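# Close every fume hood door gently with a two-armed robot

## Task

Close each door of the fume hood so its front is fully sealed with no opening left, without banging any door shut, and without the robot toppling or being left leaning.

## Robot and tools

ROBOT. A mobile base that can drive forward, sideways or turn on the spot, with a column about 1.7 m tall. A carriage slides along the column (lift_m, 0 to 1 m, absolute height) and holds two identical arms, left and right, each with six joints and a two-finger gripper. The arm bases sit roughly 0.57 m + lift_m above the floor; carriage parts hang about 0.15 m lower. A hand reaches up to 0.78 m from its shoulder but only about 0.38 m below its arm base. The hand is about 0.16 m long, 0.1 m wide (0.14 m open); the wrist camera sticks out 0.11 m to one side of joint 6. Parked arm: joints 1 to 6 at 0, 0.05, 0.05, 1.45, 0, 0; parked, the robot is about 0.85 m wide and 0.65 m long. Cameras: carriage_camera (fixed, looking ahead and about 20 degrees down), left_wrist_camera and right_wrist_camera (looking past the fingertips).

JOINTS (absolute radian targets, tolerance for "done" in brackets). joint1 -2.617 to 3.054 (±0.02): swings the arm about vertical, 0 ahead, positive to the left. joint2 0 to 3.141 (±0.105): shoulder; 0 upper arm pointing back level, 1.57 vertical, 3.14 forward level. joint3 0 to 3.141 (±0.06): elbow, 0 folded, 3.14 straight. joint4 -1.57 to 1.57 (±0.04): wrist pitch, positive lifts fingertips. joint5 -1.57 to 1.57 (±0.025): wrist yaw, positive swings fingertips to the RIGHT (opposite sense to joint1). joint6 -2.094 to 2.094 (±0.02): roll about the finger axis, positive clockwise viewed from the forearm. Gripper 0 to 0.093 m (±0.004), the pad gap. lift_m tolerance ±0.004. Names are left_joint1_rad ... left_joint6_rad, left_gripper_m, and the right_ equivalents.

FRAMES. Base frame: origin on the floor below the base centre, x ahead, y left, z up, metres. left_hand and right_hand report the midpoint between the pads in this frame, with quat_wxyz rotating base axes into hand axes (hand z along the fingers, y the opening direction; straight-up hand with joints 1, 5, 6 at 0 gives 1,0,0,0). Readings tend to sit above the true hand, more so at long reach. base_odometry is the base frame at scene start, from wheel counts only (slip counts as travel, drift of a degree or two after turns); heading in rad, left positive, -3.142 to 3.142.

move: one action plus optional cameras. "base" holds exactly one relative offset from where the base last reported itself: translate_m (-2 to 2, forward +), strafe_m (-2 to 2, left +) or rotate_rad (-6.3 to 6.3, counterclockwise +). "joints" is a single object keyed by joint name, any subset of both arms and lift, with absolute targets. "speeds" caps top speeds for this action only: translate_m and strafe_m 0.02 to 0.5 m/s, rotate_rad 0.05 to 1.57 rad/s, lift_m 0.08 to 0.25 m/s (top of range is default). "min_time_s" 0.1 to 8 s sets the minimum duration of each arm/gripper motion (straighter, gentler paths). "cameras": list of names or ["all"]; omitted or null gives all, [] gives none. All motions start together. Empty move just reports state. Unknown keys make a call invalid; out-of-range values get it refused, and a refused call or a stop cancels the rest of that reply's move, wait and finished_scene calls.

wait: seconds 0 to 10; the robot keeps its last commands. zoom_image: camera plus region [x0, y0, x1, y1] in pixels from the top-left, at most 504 by 504, on that camera's latest image. finished_scene: scene = current scene number; irreversible, so the doors must already be shut and stay shut.

RESULTS. "move" reads done or the worst status. off_target: stopped short, may still push. contact_stop / time_out: target dropped, holding in place. "joint command not followed" / not_followed: arm targets withheld because the arms would nearly touch; to escape, resend one arm its current readings with joint1 swung away, then the other arm next action. on_its_own lists uncommanded behaviour ("held at" = target). motor_effort is percent of max, positive toward larger values, peak in brackets; lift effort that drops as the carriage descends means a hand rests on something. joint torques wrap beyond ±28 N m on joints 1 to 3. "pictures" lists image order. Quiet lines are omitted.

CAUTIONS. Push doors slowly with a lowered speed or long min_time_s and stop before the door hits its frame, so nothing slams. Arms have no contact stop: a blocked arm keeps pushing, then snaps to target. Base stops can come late; after a stop, back off about 0.2 m. Never reverse under an overhang until the column strikes. High carriage, stretched or loaded arms, pushing and sudden stops raise tip risk; only images show a lean. Keep the arms from striking or pressing each other. Arms held out heat up (MOTOR HOT at 75 °C, fault at 100 °C drops the arm); park them when idle or warned. Something may nudge loose objects occasionally.

Each tool is called as name([rows], argument=value, ...), one row to a line, values as JSON.

## Session

move()

Scene clock: 0.00 s.
Joint torques (N m): no reading
base_odometry: x=+0.000 y=+0.000 heading=+0.000
base_status: not commanded
joint_positions: lift_m=+0.300 left_joint1_rad=+0.012 left_joint2_rad=+0.051 left_joint3_rad=+0.037 left_joint4_rad=+1.443 left_joint5_rad=+0.029 left_joint6_rad=-0.031 left_gripper_m=+0.09396 right_joint1_rad=-0.015 right_joint2_rad=+0.041 right_joint3_rad=+0.046 right_joint4_rad=+1.483 right_joint5_rad=-0.047 right_joint6_rad=-0.022 right_gripper_m=+0.09396
joint_status: not commanded
motor_effort: lift_m=+30 drive_wheels=-1
left_hand: x=+0.2557 y=+0.3123 z=+1.3128 quat_wxyz=(+0.997, +0.013, +0.071, -0.010) (m; base frame)
right_hand: x=+0.2401 y=-0.3092 z=+1.3164 quat_wxyz=(+0.999, -0.023, +0.041, -0.017) (m; base frame)
pictures: carriage_camera, left_wrist_camera, right_wrist_camera
Images, in order (width x height): carriage_camera 672x504, left_wrist_camera 672x504, right_wrist_camera 672x504.

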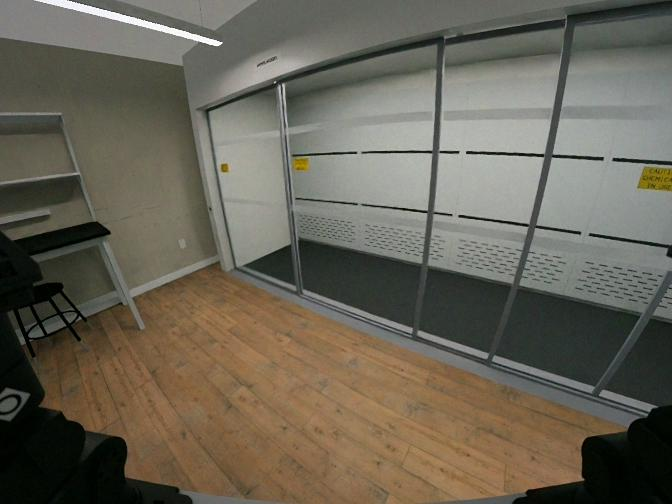

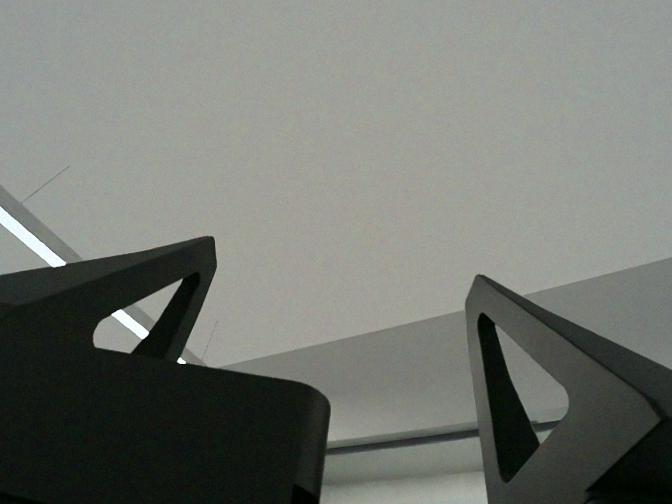

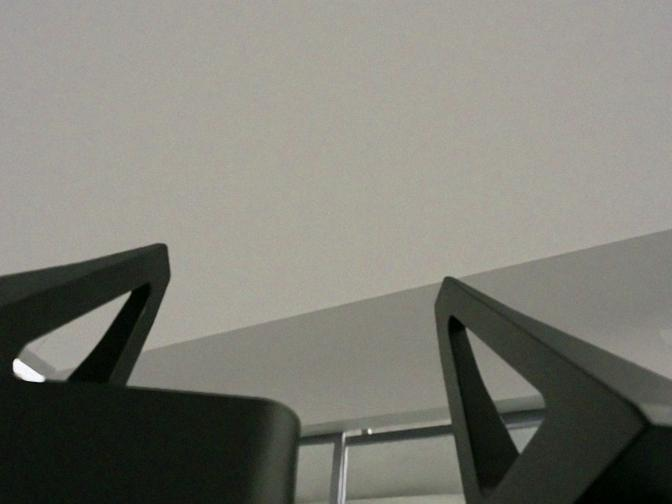

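move(base={"rotate_rad": -0.5}, cameras=["carriage_camera"])

zoom_image(camera="carriage_camera", region=[0, 0, 504, 504])

zoom_image(camera="carriage_camera", region=[168, 0, 672, 504])

Scene clock: 2.17 s.
Joint torques (N m): left_arm=[-0.2 3.79 7.12 -0.1 -0.03 0.01] | right_arm=[-0.18 4.26 4.51 -0.19 -0.05 -0.02]
move: done
base_odometry: x=+0.000 y=+0.000 heading=-0.500
base_status: done
joint_positions: lift_m=+0.300 left_joint1_rad=+0.012 left_joint2_rad=+0.051 left_joint3_rad=+0.037 left_joint4_rad=+1.443 left_joint5_rad=+0.029 left_joint6_rad=-0.031 left_gripper_m=+0.09396 right_joint1_rad=-0.015 right_joint2_rad=+0.041 right_joint3_rad=+0.046 right_joint4_rad=+1.483 right_joint5_rad=-0.047 right_joint6_rad=-0.022 right_gripper_m=+0.09396
motor_effort: lift_m=+30(30) drive_wheels=+1(10)
left_hand: x=+0.2557 y=+0.3123 z=+1.3128 quat_wxyz=(+0.997, +0.013, +0.071, -0.010) (m; base frame)
right_hand: x=+0.2401 y=-0.3092 z=+1.3164 quat_wxyz=(+0.999, -0.023, +0.041, -0.017) (m; base frame)
pictures: carriage_camera

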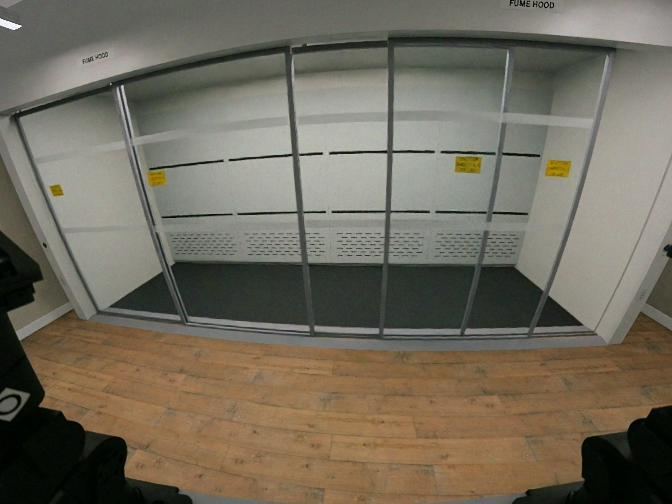

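Scaled by 1.000.

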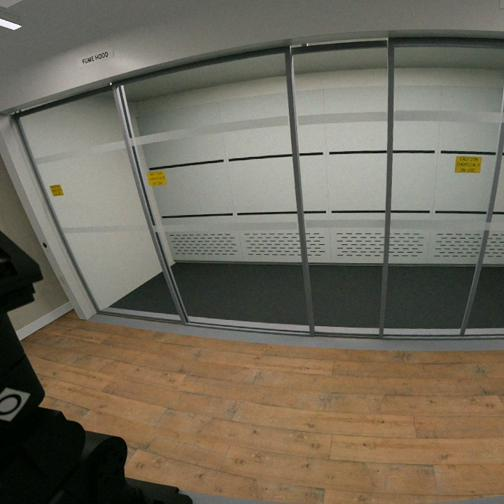

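Scaled by 1.000.

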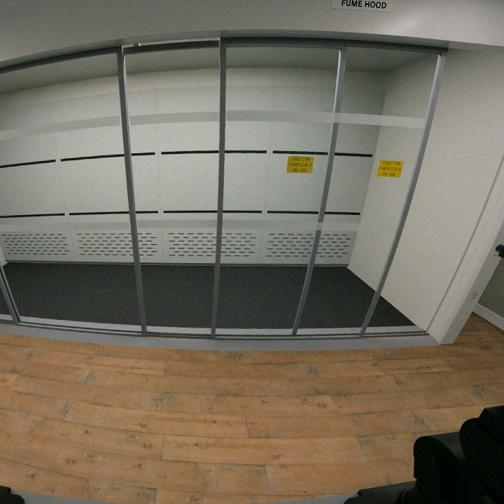

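zoom_image(camera="carriage_camera", region=[270, 20, 450, 155])

zoom_image(camera="carriage_camera", region=[270, 220, 450, 355])

zoom_image(camera="carriage_camera", region=[450, 220, 630, 355])

zoom_image(camera="carriage_camera", region=[450, 30, 630, 165])

zoom_image(camera="carriage_camera", region=[60, 200, 240, 335])

zoom_image(camera="carriage_camera", region=[60, 50, 240, 185])

Scaled by 2.800 from the camera's 672x504 image, which has a finer 960x720 frame.

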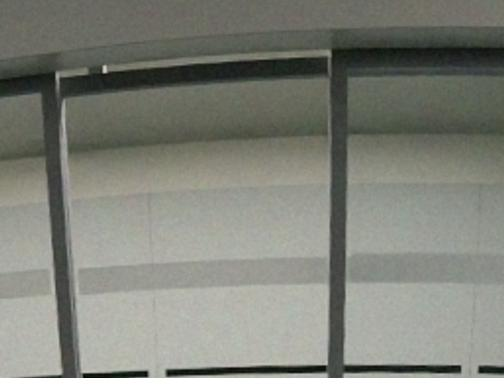

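Scaled by 2.800 from the camera's 672x504 image, which has a finer 960x720 frame.

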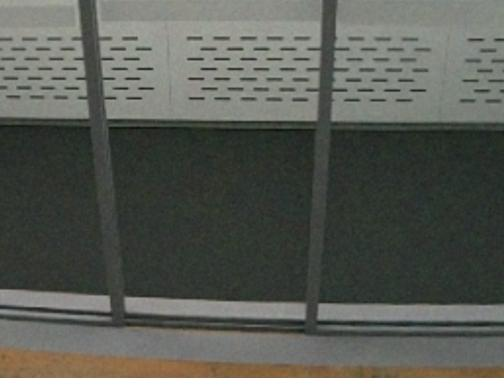

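Scaled by 2.800 from the camera's 672x504 image, which has a finer 960x720 frame.

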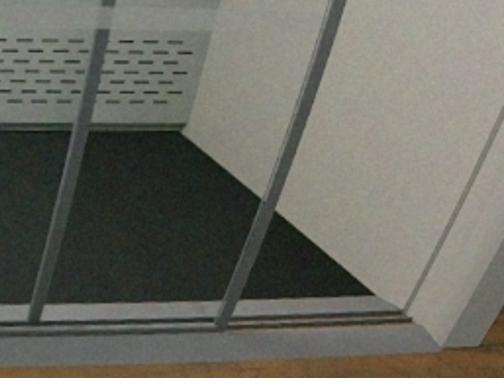

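Scaled by 2.800 from the camera's 672x504 image, which has a finer 960x720 frame.

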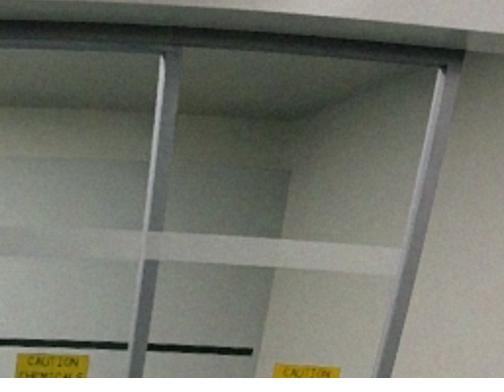

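Scaled by 2.800 from the camera's 672x504 image, which has a finer 960x720 frame.

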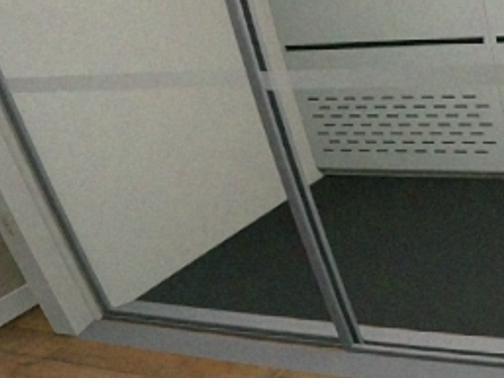

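Scaled by 2.800 from the camera's 672x504 image, which has a finer 960x720 frame.

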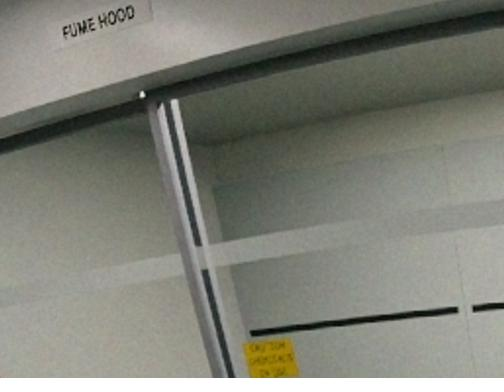

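move(base={"rotate_rad": -0.09}, cameras=[])

move(base={"translate_m": 0.6}, cameras=["carriage_camera"])

zoom_image(camera="carriage_camera", region=[180, 130, 340, 430])

zoom_image(camera="carriage_camera", region=[340, 230, 640, 430])

Scene clock: 4.60 s.
move: done
base_status: done
motor_effort: lift_m=+30(30) drive_wheels=+2(7)
pictures: none

Scene clock: 8.10 s.
Joint torques (N m): left_arm=[-0.25 3.41 6.87 -0.05 -0.05 0.02] | right_arm=[0.01 4.41 4.44 -0.19 -0.01 -0.07]
move: done
base_odometry: x=+0.498 y=-0.334 heading=-0.590
base_status: done
joint_positions: lift_m=+0.300 left_joint1_rad=+0.012 left_joint2_rad=+0.051 left_joint3_rad=+0.037 left_joint4_rad=+1.443 left_joint5_rad=+0.029 left_joint6_rad=-0.031 left_gripper_m=+0.09396 right_joint1_rad=-0.015 right_joint2_rad=+0.041 right_joint3_rad=+0.046 right_joint4_rad=+1.483 right_joint5_rad=-0.047 right_joint6_rad=-0.022 right_gripper_m=+0.09396
motor_effort: lift_m=+30(30) drive_wheels=+2(13)
left_hand: x=+0.2557 y=+0.3123 z=+1.3128 quat_wxyz=(+0.997, +0.013, +0.071, -0.010) (m; base frame)
right_hand: x=+0.2401 y=-0.3092 z=+1.3164 quat_wxyz=(+0.999, -0.023, +0.041, -0.017) (m; base frame)
pictures: carriage_camera

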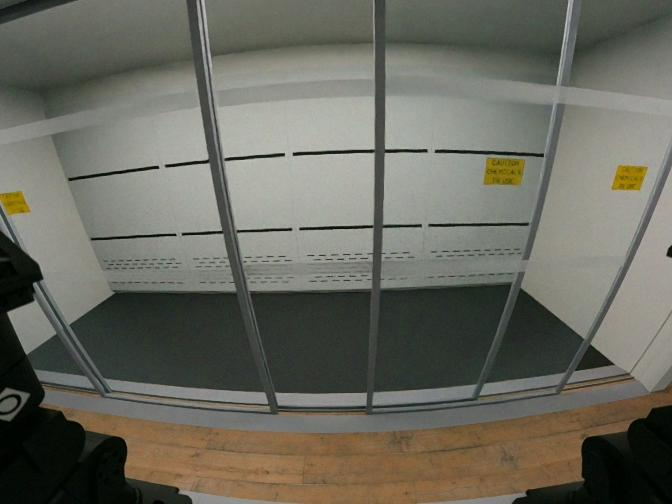

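Scaled by 1.680 from the camera's 672x504 image, which has a finer 960x720 frame.

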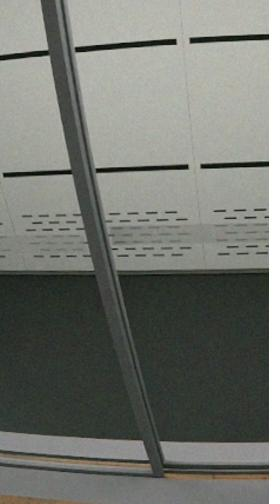

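Scaled by 1.680 from the camera's 672x504 image, which has a finer 960x720 frame.

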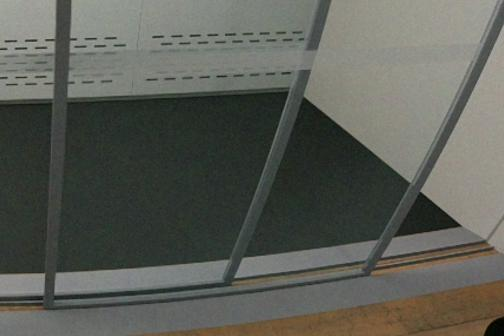

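move(joints={"right_joint1_rad":0,"right_joint2_rad":1.3,"right_joint3_rad":1.3,"right_joint4_rad":0,"right_joint5_rad":0,"right_joint6_rad":0,"right_gripper_m":0}, min_time_s=2)

Scene clock: 11.27 s.
Joint torques (N m): left_arm=[-0.17 3.63 7.05 -0.09 -0.05 0] | right_arm=[0.66 -5.3 8.17 1.77 0.11 0.09]
move: done
base_odometry: x=+0.498 y=-0.334 heading=-0.590
joint_positions: lift_m=+0.300 left_joint1_rad=+0.012 left_joint2_rad=+0.051 left_joint3_rad=+0.037 left_joint4_rad=+1.443 left_joint5_rad=+0.029 left_joint6_rad=-0.031 left_gripper_m=+0.09396 right_joint1_rad=-0.008 right_joint2_rad=+1.292 right_joint3_rad=+1.272 right_joint4_rad=+0.016 right_joint5_rad=-0.013 right_joint6_rad=-0.011 right_gripper_m=+0.00055
joint_status: all done
motor_effort: lift_m=+30(30) drive_wheels=+2(4)
left_hand: x=+0.2557 y=+0.3123 z=+1.3128 quat_wxyz=(+0.997, +0.013, +0.071, -0.010) (m; base frame)
right_hand: x=+0.6581 y=-0.3180 z=+1.3070 quat_wxyz=(+0.705, -0.006, +0.709, -0.002) (m; base frame)
pictures: carriage_camera, left_wrist_camera, right_wrist_camera

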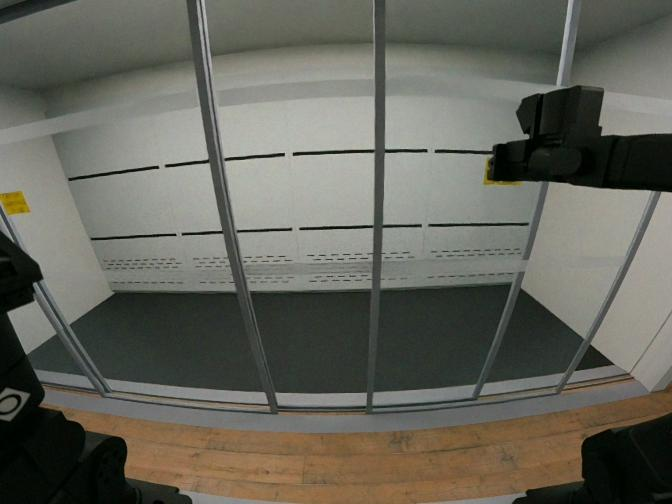

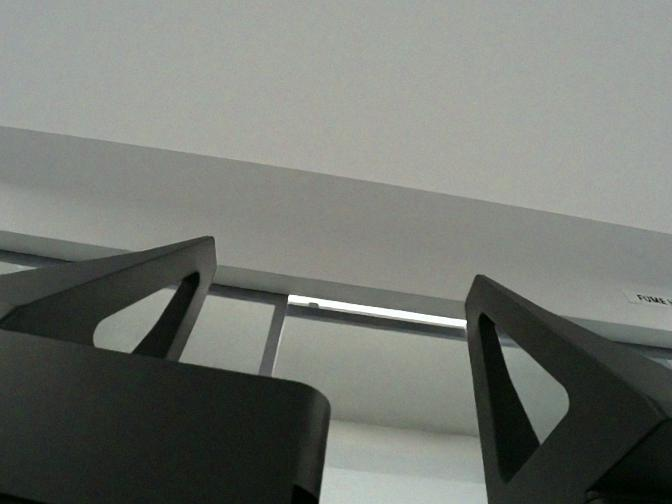

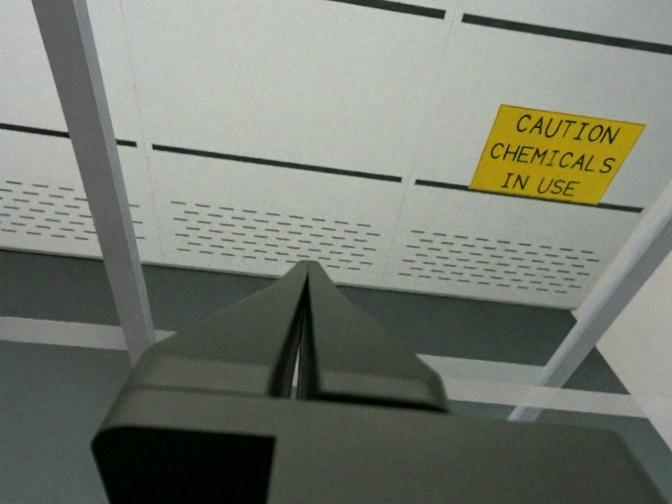

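move(base={"strafe_m": 0.27}, joints={"lift_m":0.15}, cameras=[])

move(base={"translate_m": 0.35})

Scene clock: 13.93 s.
move: done
base_status: done
joint_status: all done
motor_effort: lift_m=+29(29) drive_wheels=+1(9)
pictures: none

Scene clock: 16.60 s.
Joint torques (N m): left_arm=[0.06 3.64 7.05 -0.03 -0.01 0.05] | right_arm=[0.28 15.53 5.6 5.37 0.05 0.11]
move: done
base_odometry: x=+0.939 y=-0.304 heading=-0.591
base_status: done
joint_positions: lift_m=+0.150 left_joint1_rad=+0.012 left_joint2_rad=+0.051 left_joint3_rad=+0.037 left_joint4_rad=+1.443 left_joint5_rad=+0.029 left_joint6_rad=-0.031 left_gripper_m=+0.09396 right_joint1_rad=-0.004 right_joint2_rad=+1.105 right_joint3_rad=+1.299 right_joint4_rad=-0.332 right_joint5_rad=-0.009 right_joint6_rad=-0.010 right_gripper_m=+0.00055
motor_effort: lift_m=+29(29) drive_wheels=+7(11)
left_hand: x=+0.2556 y=+0.3123 z=+1.1628 quat_wxyz=(+0.997, +0.013, +0.071, -0.010) (m; base frame)
right_hand: x=+0.5926 y=-0.3168 z=+1.1575 quat_wxyz=(+0.656, -0.005, +0.754, -0.001) (m; base frame)
pictures: carriage_camera, left_wrist_camera, right_wrist_camera

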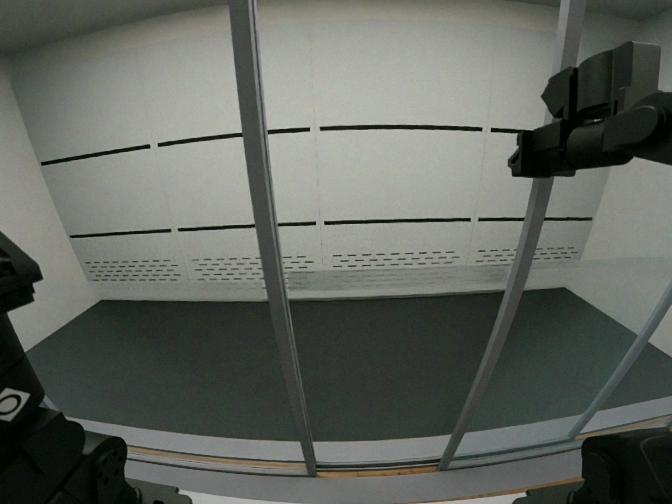

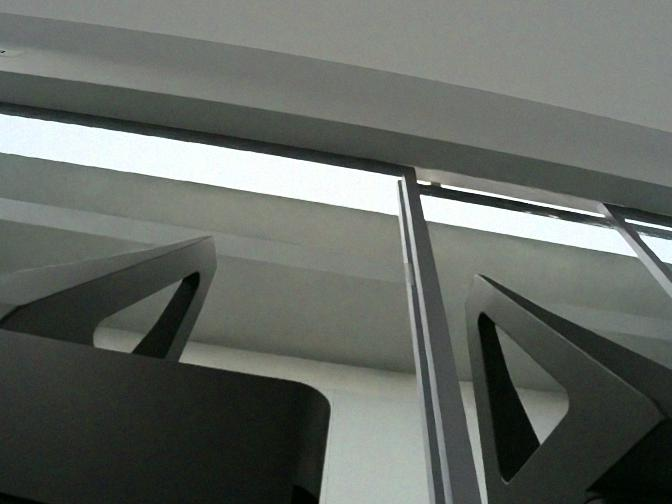

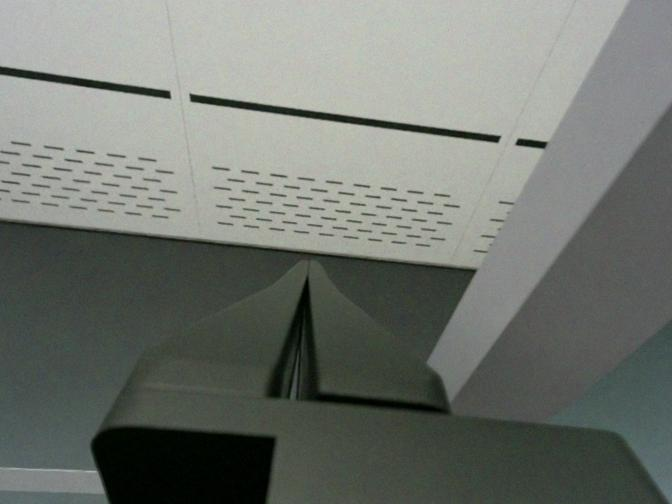

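move(base={"translate_m": -0.075}, speeds={"translate_m":0.1})

move(base={"strafe_m": -0.2}, speeds={"strafe_m":0.06})

Scene clock: 18.30 s.
move: done
base_status: done
motor_effort: lift_m=+29(29) drive_wheels=+2(10)

Scene clock: 22.17 s.
Joint torques (N m): left_arm=[-0.21 3.62 7.02 -0.05 -0.06 0.04] | right_arm=[-5.05 2.3 5.72 2.14 2.82 0.1]
move: done
base_odometry: x=+0.766 y=-0.429 heading=-0.590
base_status: done
joint_positions: lift_m=+0.150 left_joint1_rad=+0.012 left_joint2_rad=+0.051 left_joint3_rad=+0.037 left_joint4_rad=+1.443 left_joint5_rad=+0.029 left_joint6_rad=-0.031 left_gripper_m=+0.09396 right_joint1_rad=+0.049 right_joint2_rad=+1.227 right_joint3_rad=+1.301 right_joint4_rad=-0.026 right_joint5_rad=-0.279 right_joint6_rad=-0.010 right_gripper_m=+0.00051
motor_effort: lift_m=+29(29) drive_wheels=+0(13)
left_hand: x=+0.2556 y=+0.3123 z=+1.1628 quat_wxyz=(+0.997, +0.013, +0.071, -0.010) (m; base frame)
right_hand: x=+0.6256 y=-0.2493 z=+1.1876 quat_wxyz=(+0.715, -0.121, +0.680, +0.110) (m; base frame)
pictures: carriage_camera, left_wrist_camera, right_wrist_camera

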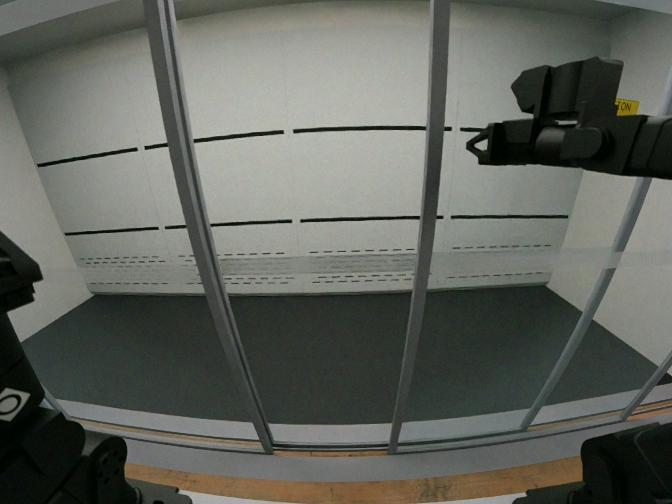

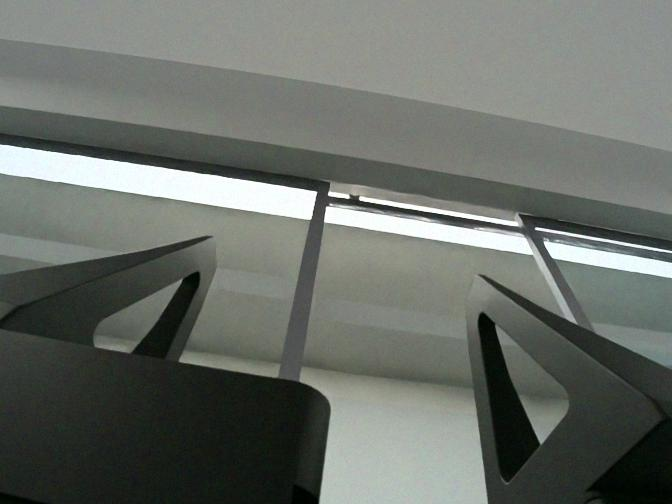

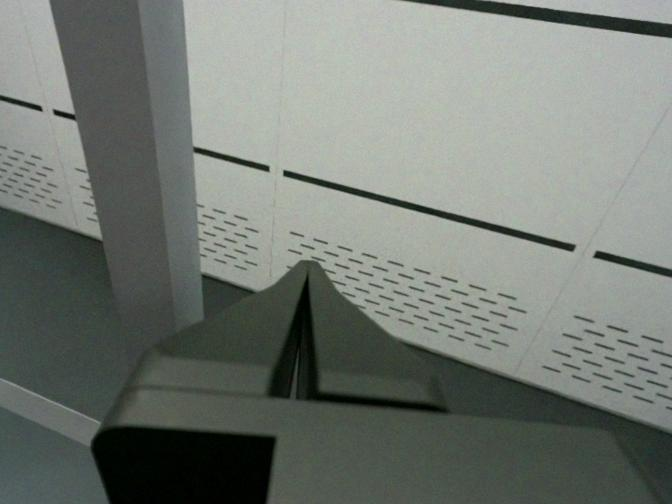

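move(base={"translate_m": -0.1}, speeds={"translate_m":0.15}, cameras=[])

move(base={"strafe_m": 0.25}, joints={"right_joint1_rad":0,"right_joint2_rad":1.3,"right_joint3_rad":1.3,"right_joint4_rad":0,"right_joint5_rad":0.5,"right_joint6_rad":0})

move(base={"translate_m": 0.13}, speeds={"translate_m":0.1})

Scene clock: 24.97 s.
move: done
base_status: done
motor_effort: lift_m=+29(29) drive_wheels=-1(9)
pictures: none

Scene clock: 27.37 s.
move: done
base_status: done
joint_status: all done
motor_effort: lift_m=+29(29) drive_wheels=-2(8)

Scene clock: 29.37 s.
Joint torques (N m): left_arm=[-0.03 3.73 7.12 0 -0.05 0.05] | right_arm=[-0.65 -4 5.72 2.03 -0.43 0.1]
move: done
base_odometry: x=+0.930 y=-0.238 heading=-0.589
base_status: done
joint_positions: lift_m=+0.150 left_joint1_rad=+0.012 left_joint2_rad=+0.051 left_joint3_rad=+0.037 left_joint4_rad=+1.443 left_joint5_rad=+0.029 left_joint6_rad=-0.031 left_gripper_m=+0.09396 right_joint1_rad=+0.004 right_joint2_rad=+1.282 right_joint3_rad=+1.301 right_joint4_rad=-0.020 right_joint5_rad=+0.538 right_joint6_rad=-0.009 right_gripper_m=+0.00051
motor_effort: lift_m=+29(29) drive_wheels=+1(8)
left_hand: x=+0.2556 y=+0.3122 z=+1.1628 quat_wxyz=(+0.997, +0.013, +0.071, -0.010) (m; base frame)
right_hand: x=+0.6292 y=-0.4033 z=+1.1671 quat_wxyz=(+0.681, +0.183, +0.683, -0.190) (m; base frame)
pictures: carriage_camera, left_wrist_camera, right_wrist_camera

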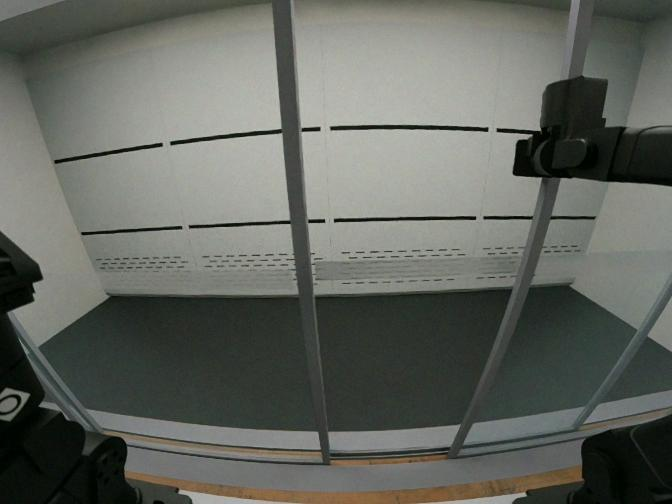

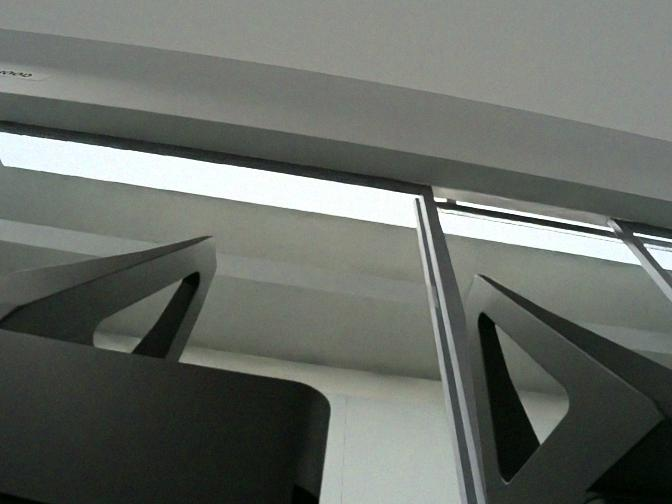

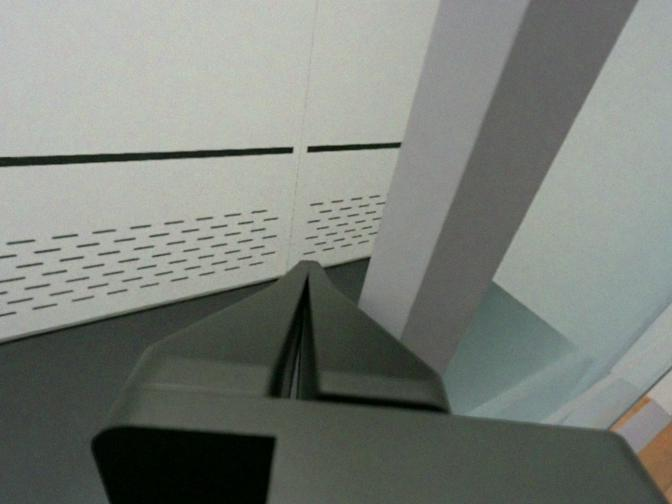

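move(base={"translate_m": 0.015}, speeds={"translate_m":0.1}, cameras=[])

move(base={"strafe_m": -0.15}, speeds={"strafe_m":0.06})

Scene clock: 30.33 s.
move: done
base_status: done
motor_effort: lift_m=+29(29) drive_wheels=+2(8)
pictures: none

Scene clock: 33.47 s.
Joint torques (N m): left_arm=[0.12 3.81 7.02 -0.01 -0.02 0.06] | right_arm=[-10.69 7.12 5.55 3.58 3.47 0.29]
move: done
base_odometry: x=+0.859 y=-0.371 heading=-0.589
base_status: done
joint_positions: lift_m=+0.150 left_joint1_rad=+0.012 left_joint2_rad=+0.051 left_joint3_rad=+0.037 left_joint4_rad=+1.443 left_joint5_rad=+0.029 left_joint6_rad=-0.031 left_gripper_m=+0.09396 right_joint1_rad=+0.106 right_joint2_rad=+1.180 right_joint3_rad=+1.301 right_joint4_rad=-0.161 right_joint5_rad=+0.159 right_joint6_rad=-0.026 right_gripper_m=+0.00049
motor_effort: lift_m=+29(29) drive_wheels=+2(12)
left_hand: x=+0.2556 y=+0.3122 z=+1.1628 quat_wxyz=(+0.997, +0.013, +0.071, -0.010) (m; base frame)
right_hand: x=+0.6184 y=-0.3018 z=+1.1729 quat_wxyz=(+0.692, +0.008, +0.721, -0.030) (m; base frame)
pictures: carriage_camera, left_wrist_camera, right_wrist_camera

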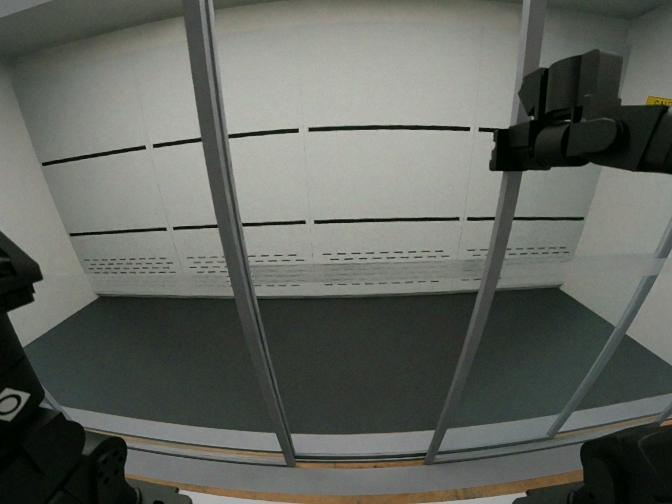

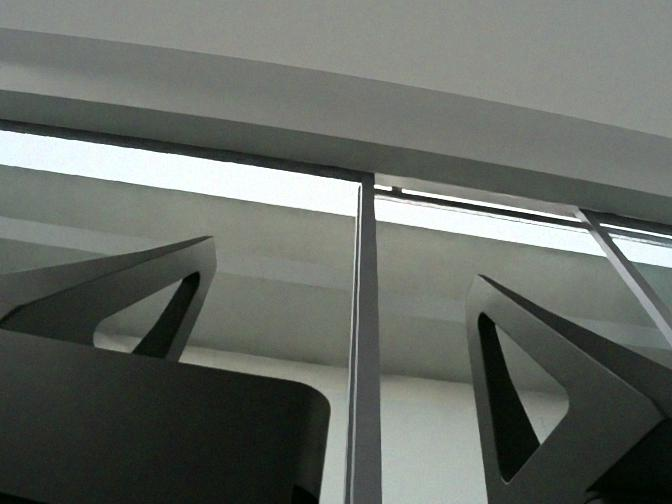

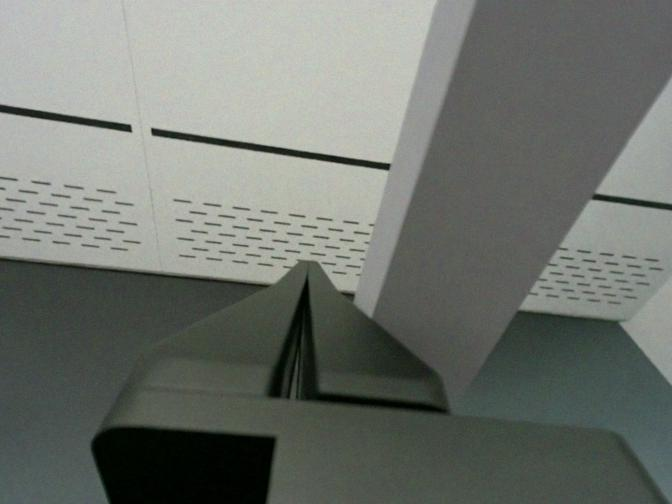

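move(base={"strafe_m": -0.15}, joints={"right_joint5_rad":0.8}, speeds={"strafe_m":0.06})

Scene clock: 36.80 s.
Joint torques (N m): left_arm=[-0.09 3.56 7.13 -0.07 -0.04 0.1] | right_arm=[-6.39 -2.45 5.59 1.69 1.14 -0.03]
move: off_target
base_odometry: x=+0.776 y=-0.495 heading=-0.589
base_status: done
joint_positions: lift_m=+0.150 left_joint1_rad=+0.012 left_joint2_rad=+0.051 left_joint3_rad=+0.037 left_joint4_rad=+1.443 left_joint5_rad=+0.029 left_joint6_rad=-0.031 left_gripper_m=+0.09396 right_joint1_rad=+0.062 right_joint2_rad=+1.268 right_joint3_rad=+1.301 right_joint4_rad=+0.006 right_joint5_rad=+0.682 right_joint6_rad=+0.001 right_gripper_m=+0.00047
joint_status: right_joint5_rad off_target (ended at +0.682, target +0.800)
motor_effort: lift_m=+29(29) drive_wheels=+1(11)
left_hand: x=+0.2556 y=+0.3123 z=+1.1628 quat_wxyz=(+0.997, +0.013, +0.071, -0.010) (m; base frame)
right_hand: x=+0.6160 y=-0.4008 z=+1.1776 quat_wxyz=(+0.686, +0.221, +0.660, -0.210) (m; base frame)
pictures: carriage_camera, left_wrist_camera, right_wrist_camera

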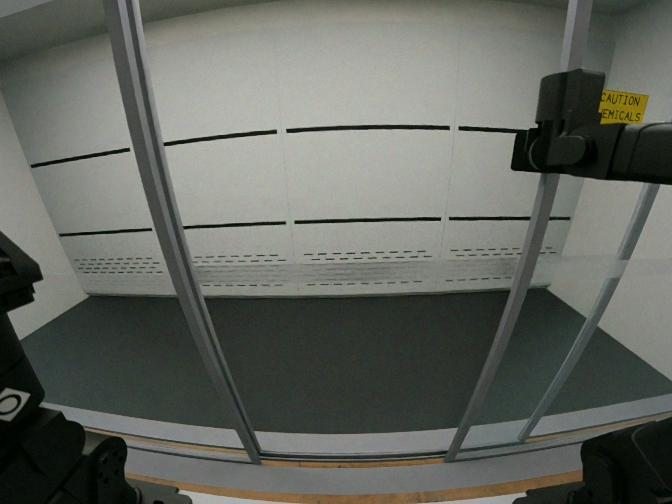

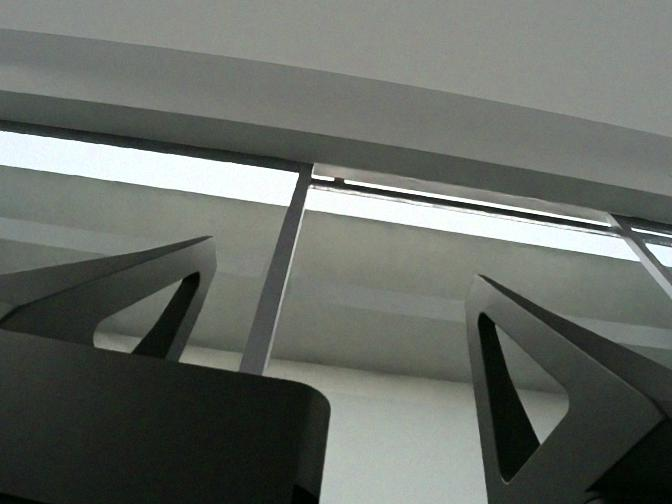

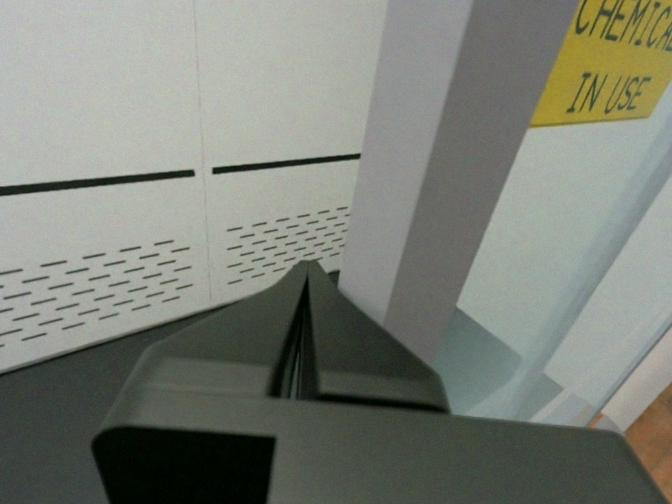

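move(base={"strafe_m": -0.12}, speeds={"strafe_m":0.06})

zoom_image(camera="carriage_camera", region=[400, 150, 672, 450])

Scene clock: 39.70 s.
Joint torques (N m): left_arm=[-0.05 3.69 6.71 -0.05 -0.06 0.05] | right_arm=[-7.69 -1.55 5.63 1.85 1.33 -0.05]
move: done
base_odometry: x=+0.710 y=-0.595 heading=-0.589
base_status: done
joint_positions: lift_m=+0.150 left_joint1_rad=+0.012 left_joint2_rad=+0.051 left_joint3_rad=+0.037 left_joint4_rad=+1.443 left_joint5_rad=+0.029 left_joint6_rad=-0.031 left_gripper_m=+0.09396 right_joint1_rad=+0.075 right_joint2_rad=+1.261 right_joint3_rad=+1.301 right_joint4_rad=-0.007 right_joint5_rad=+0.668 right_joint6_rad=+0.003 right_gripper_m=+0.00047
motor_effort: lift_m=+29(29) drive_wheels=+1(11)
left_hand: x=+0.2556 y=+0.3123 z=+1.1628 quat_wxyz=(+0.997, +0.013, +0.071, -0.010) (m; base frame)
right_hand: x=+0.6165 y=-0.3935 z=+1.1775 quat_wxyz=(+0.687, +0.211, +0.665, -0.201) (m; base frame)
pictures: carriage_camera, left_wrist_camera, right_wrist_camera

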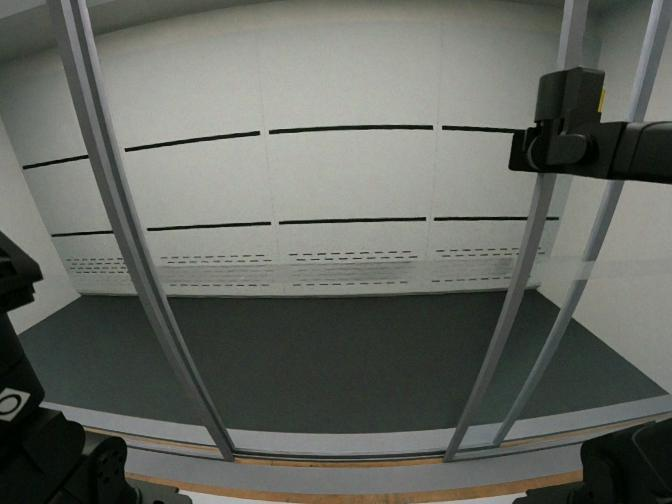

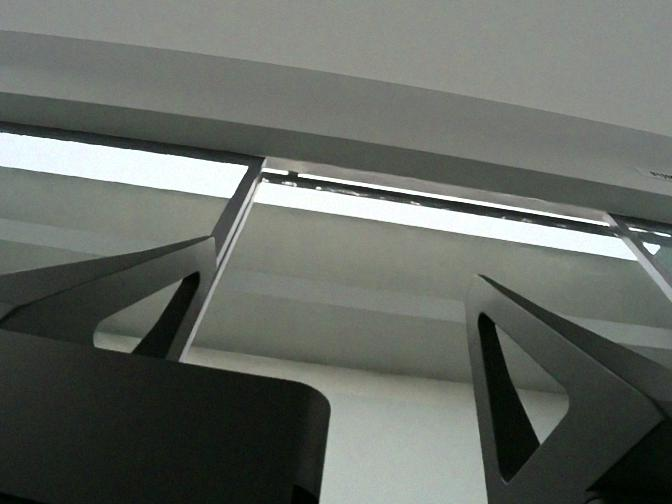

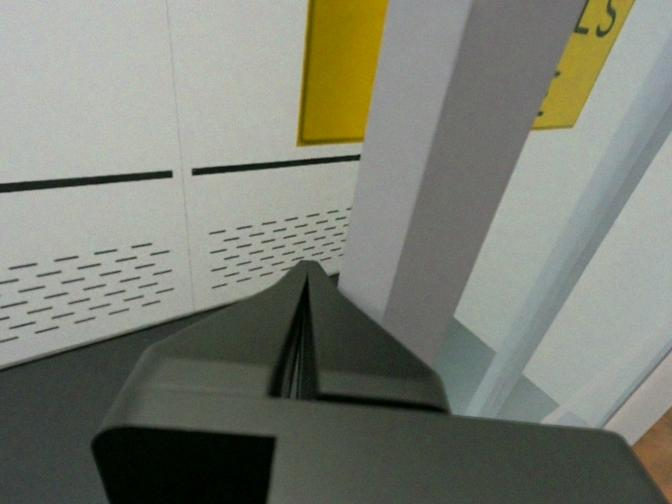

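Scaled by 1.680 from the camera's 672x504 image, which has a finer 960x720 frame.

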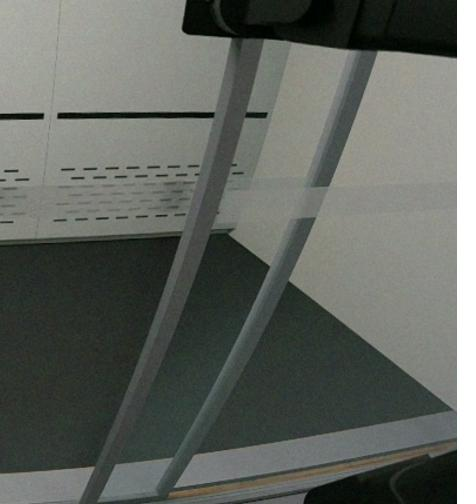

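move(base={"strafe_m": -0.06}, speeds={"strafe_m":0.05})

Scene clock: 42.53 s.
Joint torques (N m): left_arm=[-0.08 3.64 7.15 -0.03 -0.06 -0.03] | right_arm=[-7.79 -1.37 5.61 1.86 1.31 -0.04]
move: done
base_odometry: x=+0.677 y=-0.645 heading=-0.589
base_status: done
joint_positions: lift_m=+0.150 left_joint1_rad=+0.012 left_joint2_rad=+0.051 left_joint3_rad=+0.037 left_joint4_rad=+1.443 left_joint5_rad=+0.029 left_joint6_rad=-0.031 left_gripper_m=+0.09396 right_joint1_rad=+0.077 right_joint2_rad=+1.259 right_joint3_rad=+1.301 right_joint4_rad=-0.010 right_joint5_rad=+0.663 right_joint6_rad=+0.003 right_gripper_m=+0.00048
motor_effort: lift_m=+29(29) drive_wheels=+2(11)
left_hand: x=+0.2556 y=+0.3123 z=+1.1628 quat_wxyz=(+0.997, +0.013, +0.071, -0.010) (m; base frame)
right_hand: x=+0.6165 y=-0.3921 z=+1.1776 quat_wxyz=(+0.688, +0.209, +0.666, -0.199) (m; base frame)
pictures: carriage_camera, left_wrist_camera, right_wrist_camera

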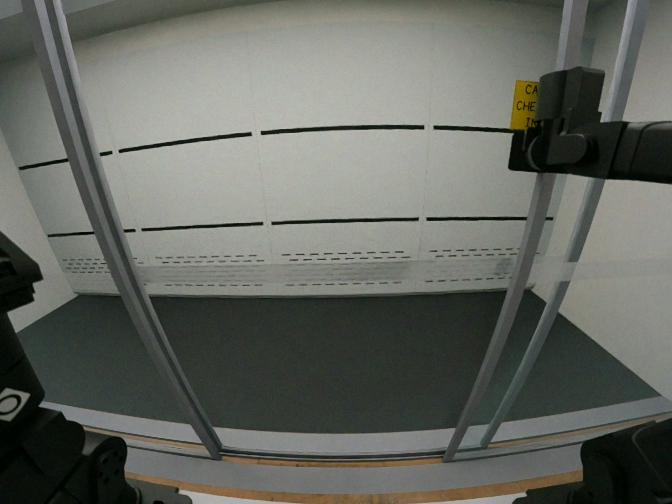

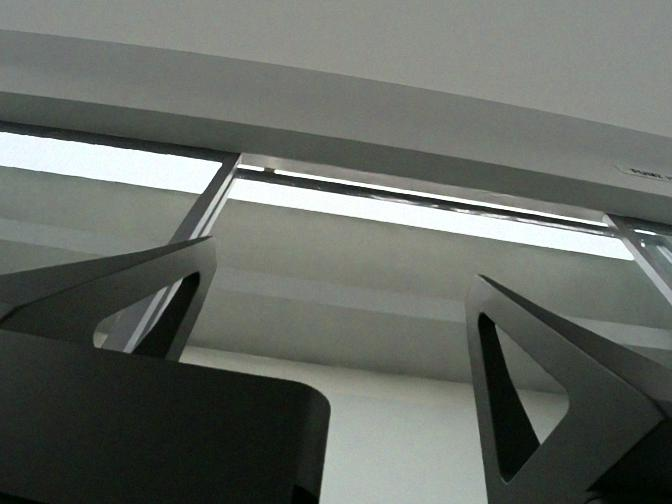

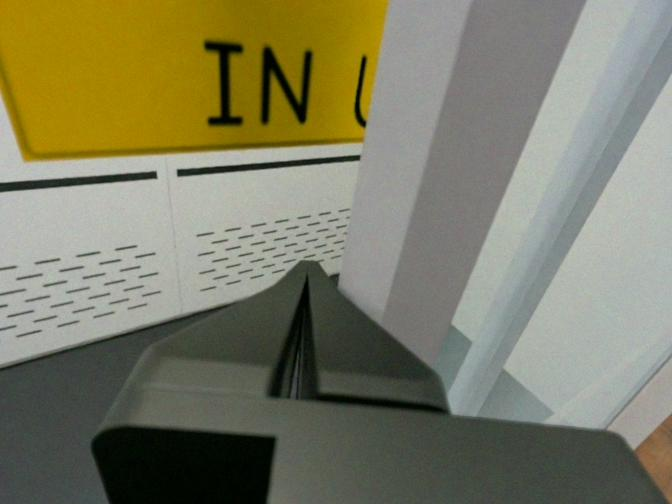

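move(base={"strafe_m": -0.06}, speeds={"strafe_m":0.04})

Scene clock: 44.87 s.
Joint torques (N m): left_arm=[-0.12 3.48 7.08 -0.06 -0.05 0.01] | right_arm=[-8.09 -1.37 5.53 1.88 1.41 -0.06]
move: done
base_odometry: x=+0.644 y=-0.695 heading=-0.588
base_status: done
joint_positions: lift_m=+0.150 left_joint1_rad=+0.013 left_joint2_rad=+0.051 left_joint3_rad=+0.037 left_joint4_rad=+1.443 left_joint5_rad=+0.029 left_joint6_rad=-0.031 left_gripper_m=+0.09396 right_joint1_rad=+0.079 right_joint2_rad=+1.258 right_joint3_rad=+1.301 right_joint4_rad=-0.012 right_joint5_rad=+0.661 right_joint6_rad=+0.003 right_gripper_m=+0.00048
motor_effort: lift_m=+29(29) drive_wheels=+2(10)
left_hand: x=+0.2556 y=+0.3123 z=+1.1628 quat_wxyz=(+0.997, +0.013, +0.071, -0.010) (m; base frame)
right_hand: x=+0.6165 y=-0.3911 z=+1.1776 quat_wxyz=(+0.688, +0.208, +0.667, -0.198) (m; base frame)
pictures: carriage_camera, left_wrist_camera, right_wrist_camera

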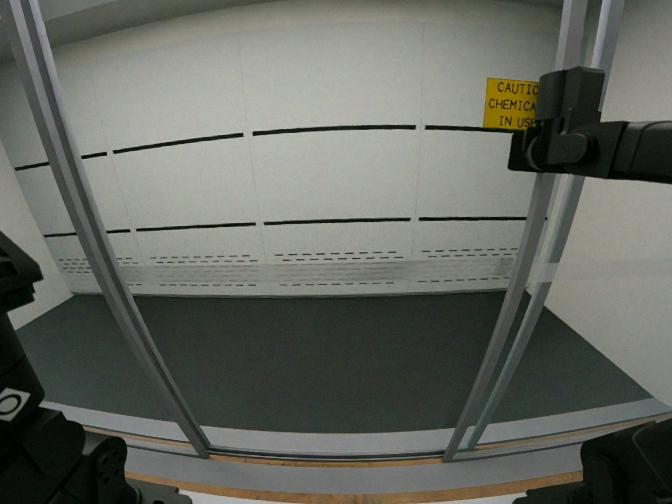

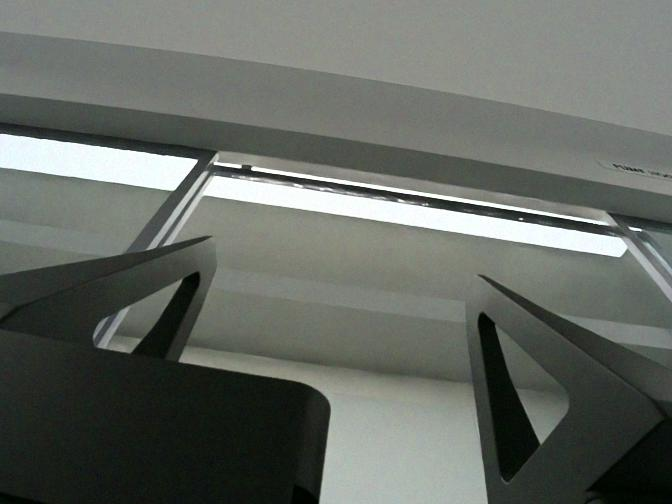

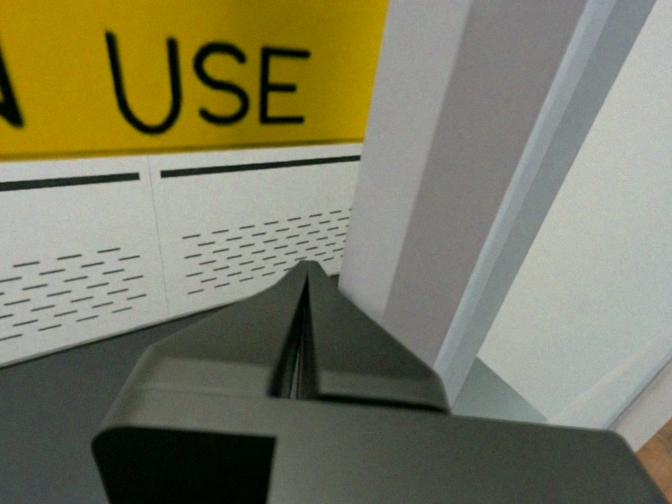

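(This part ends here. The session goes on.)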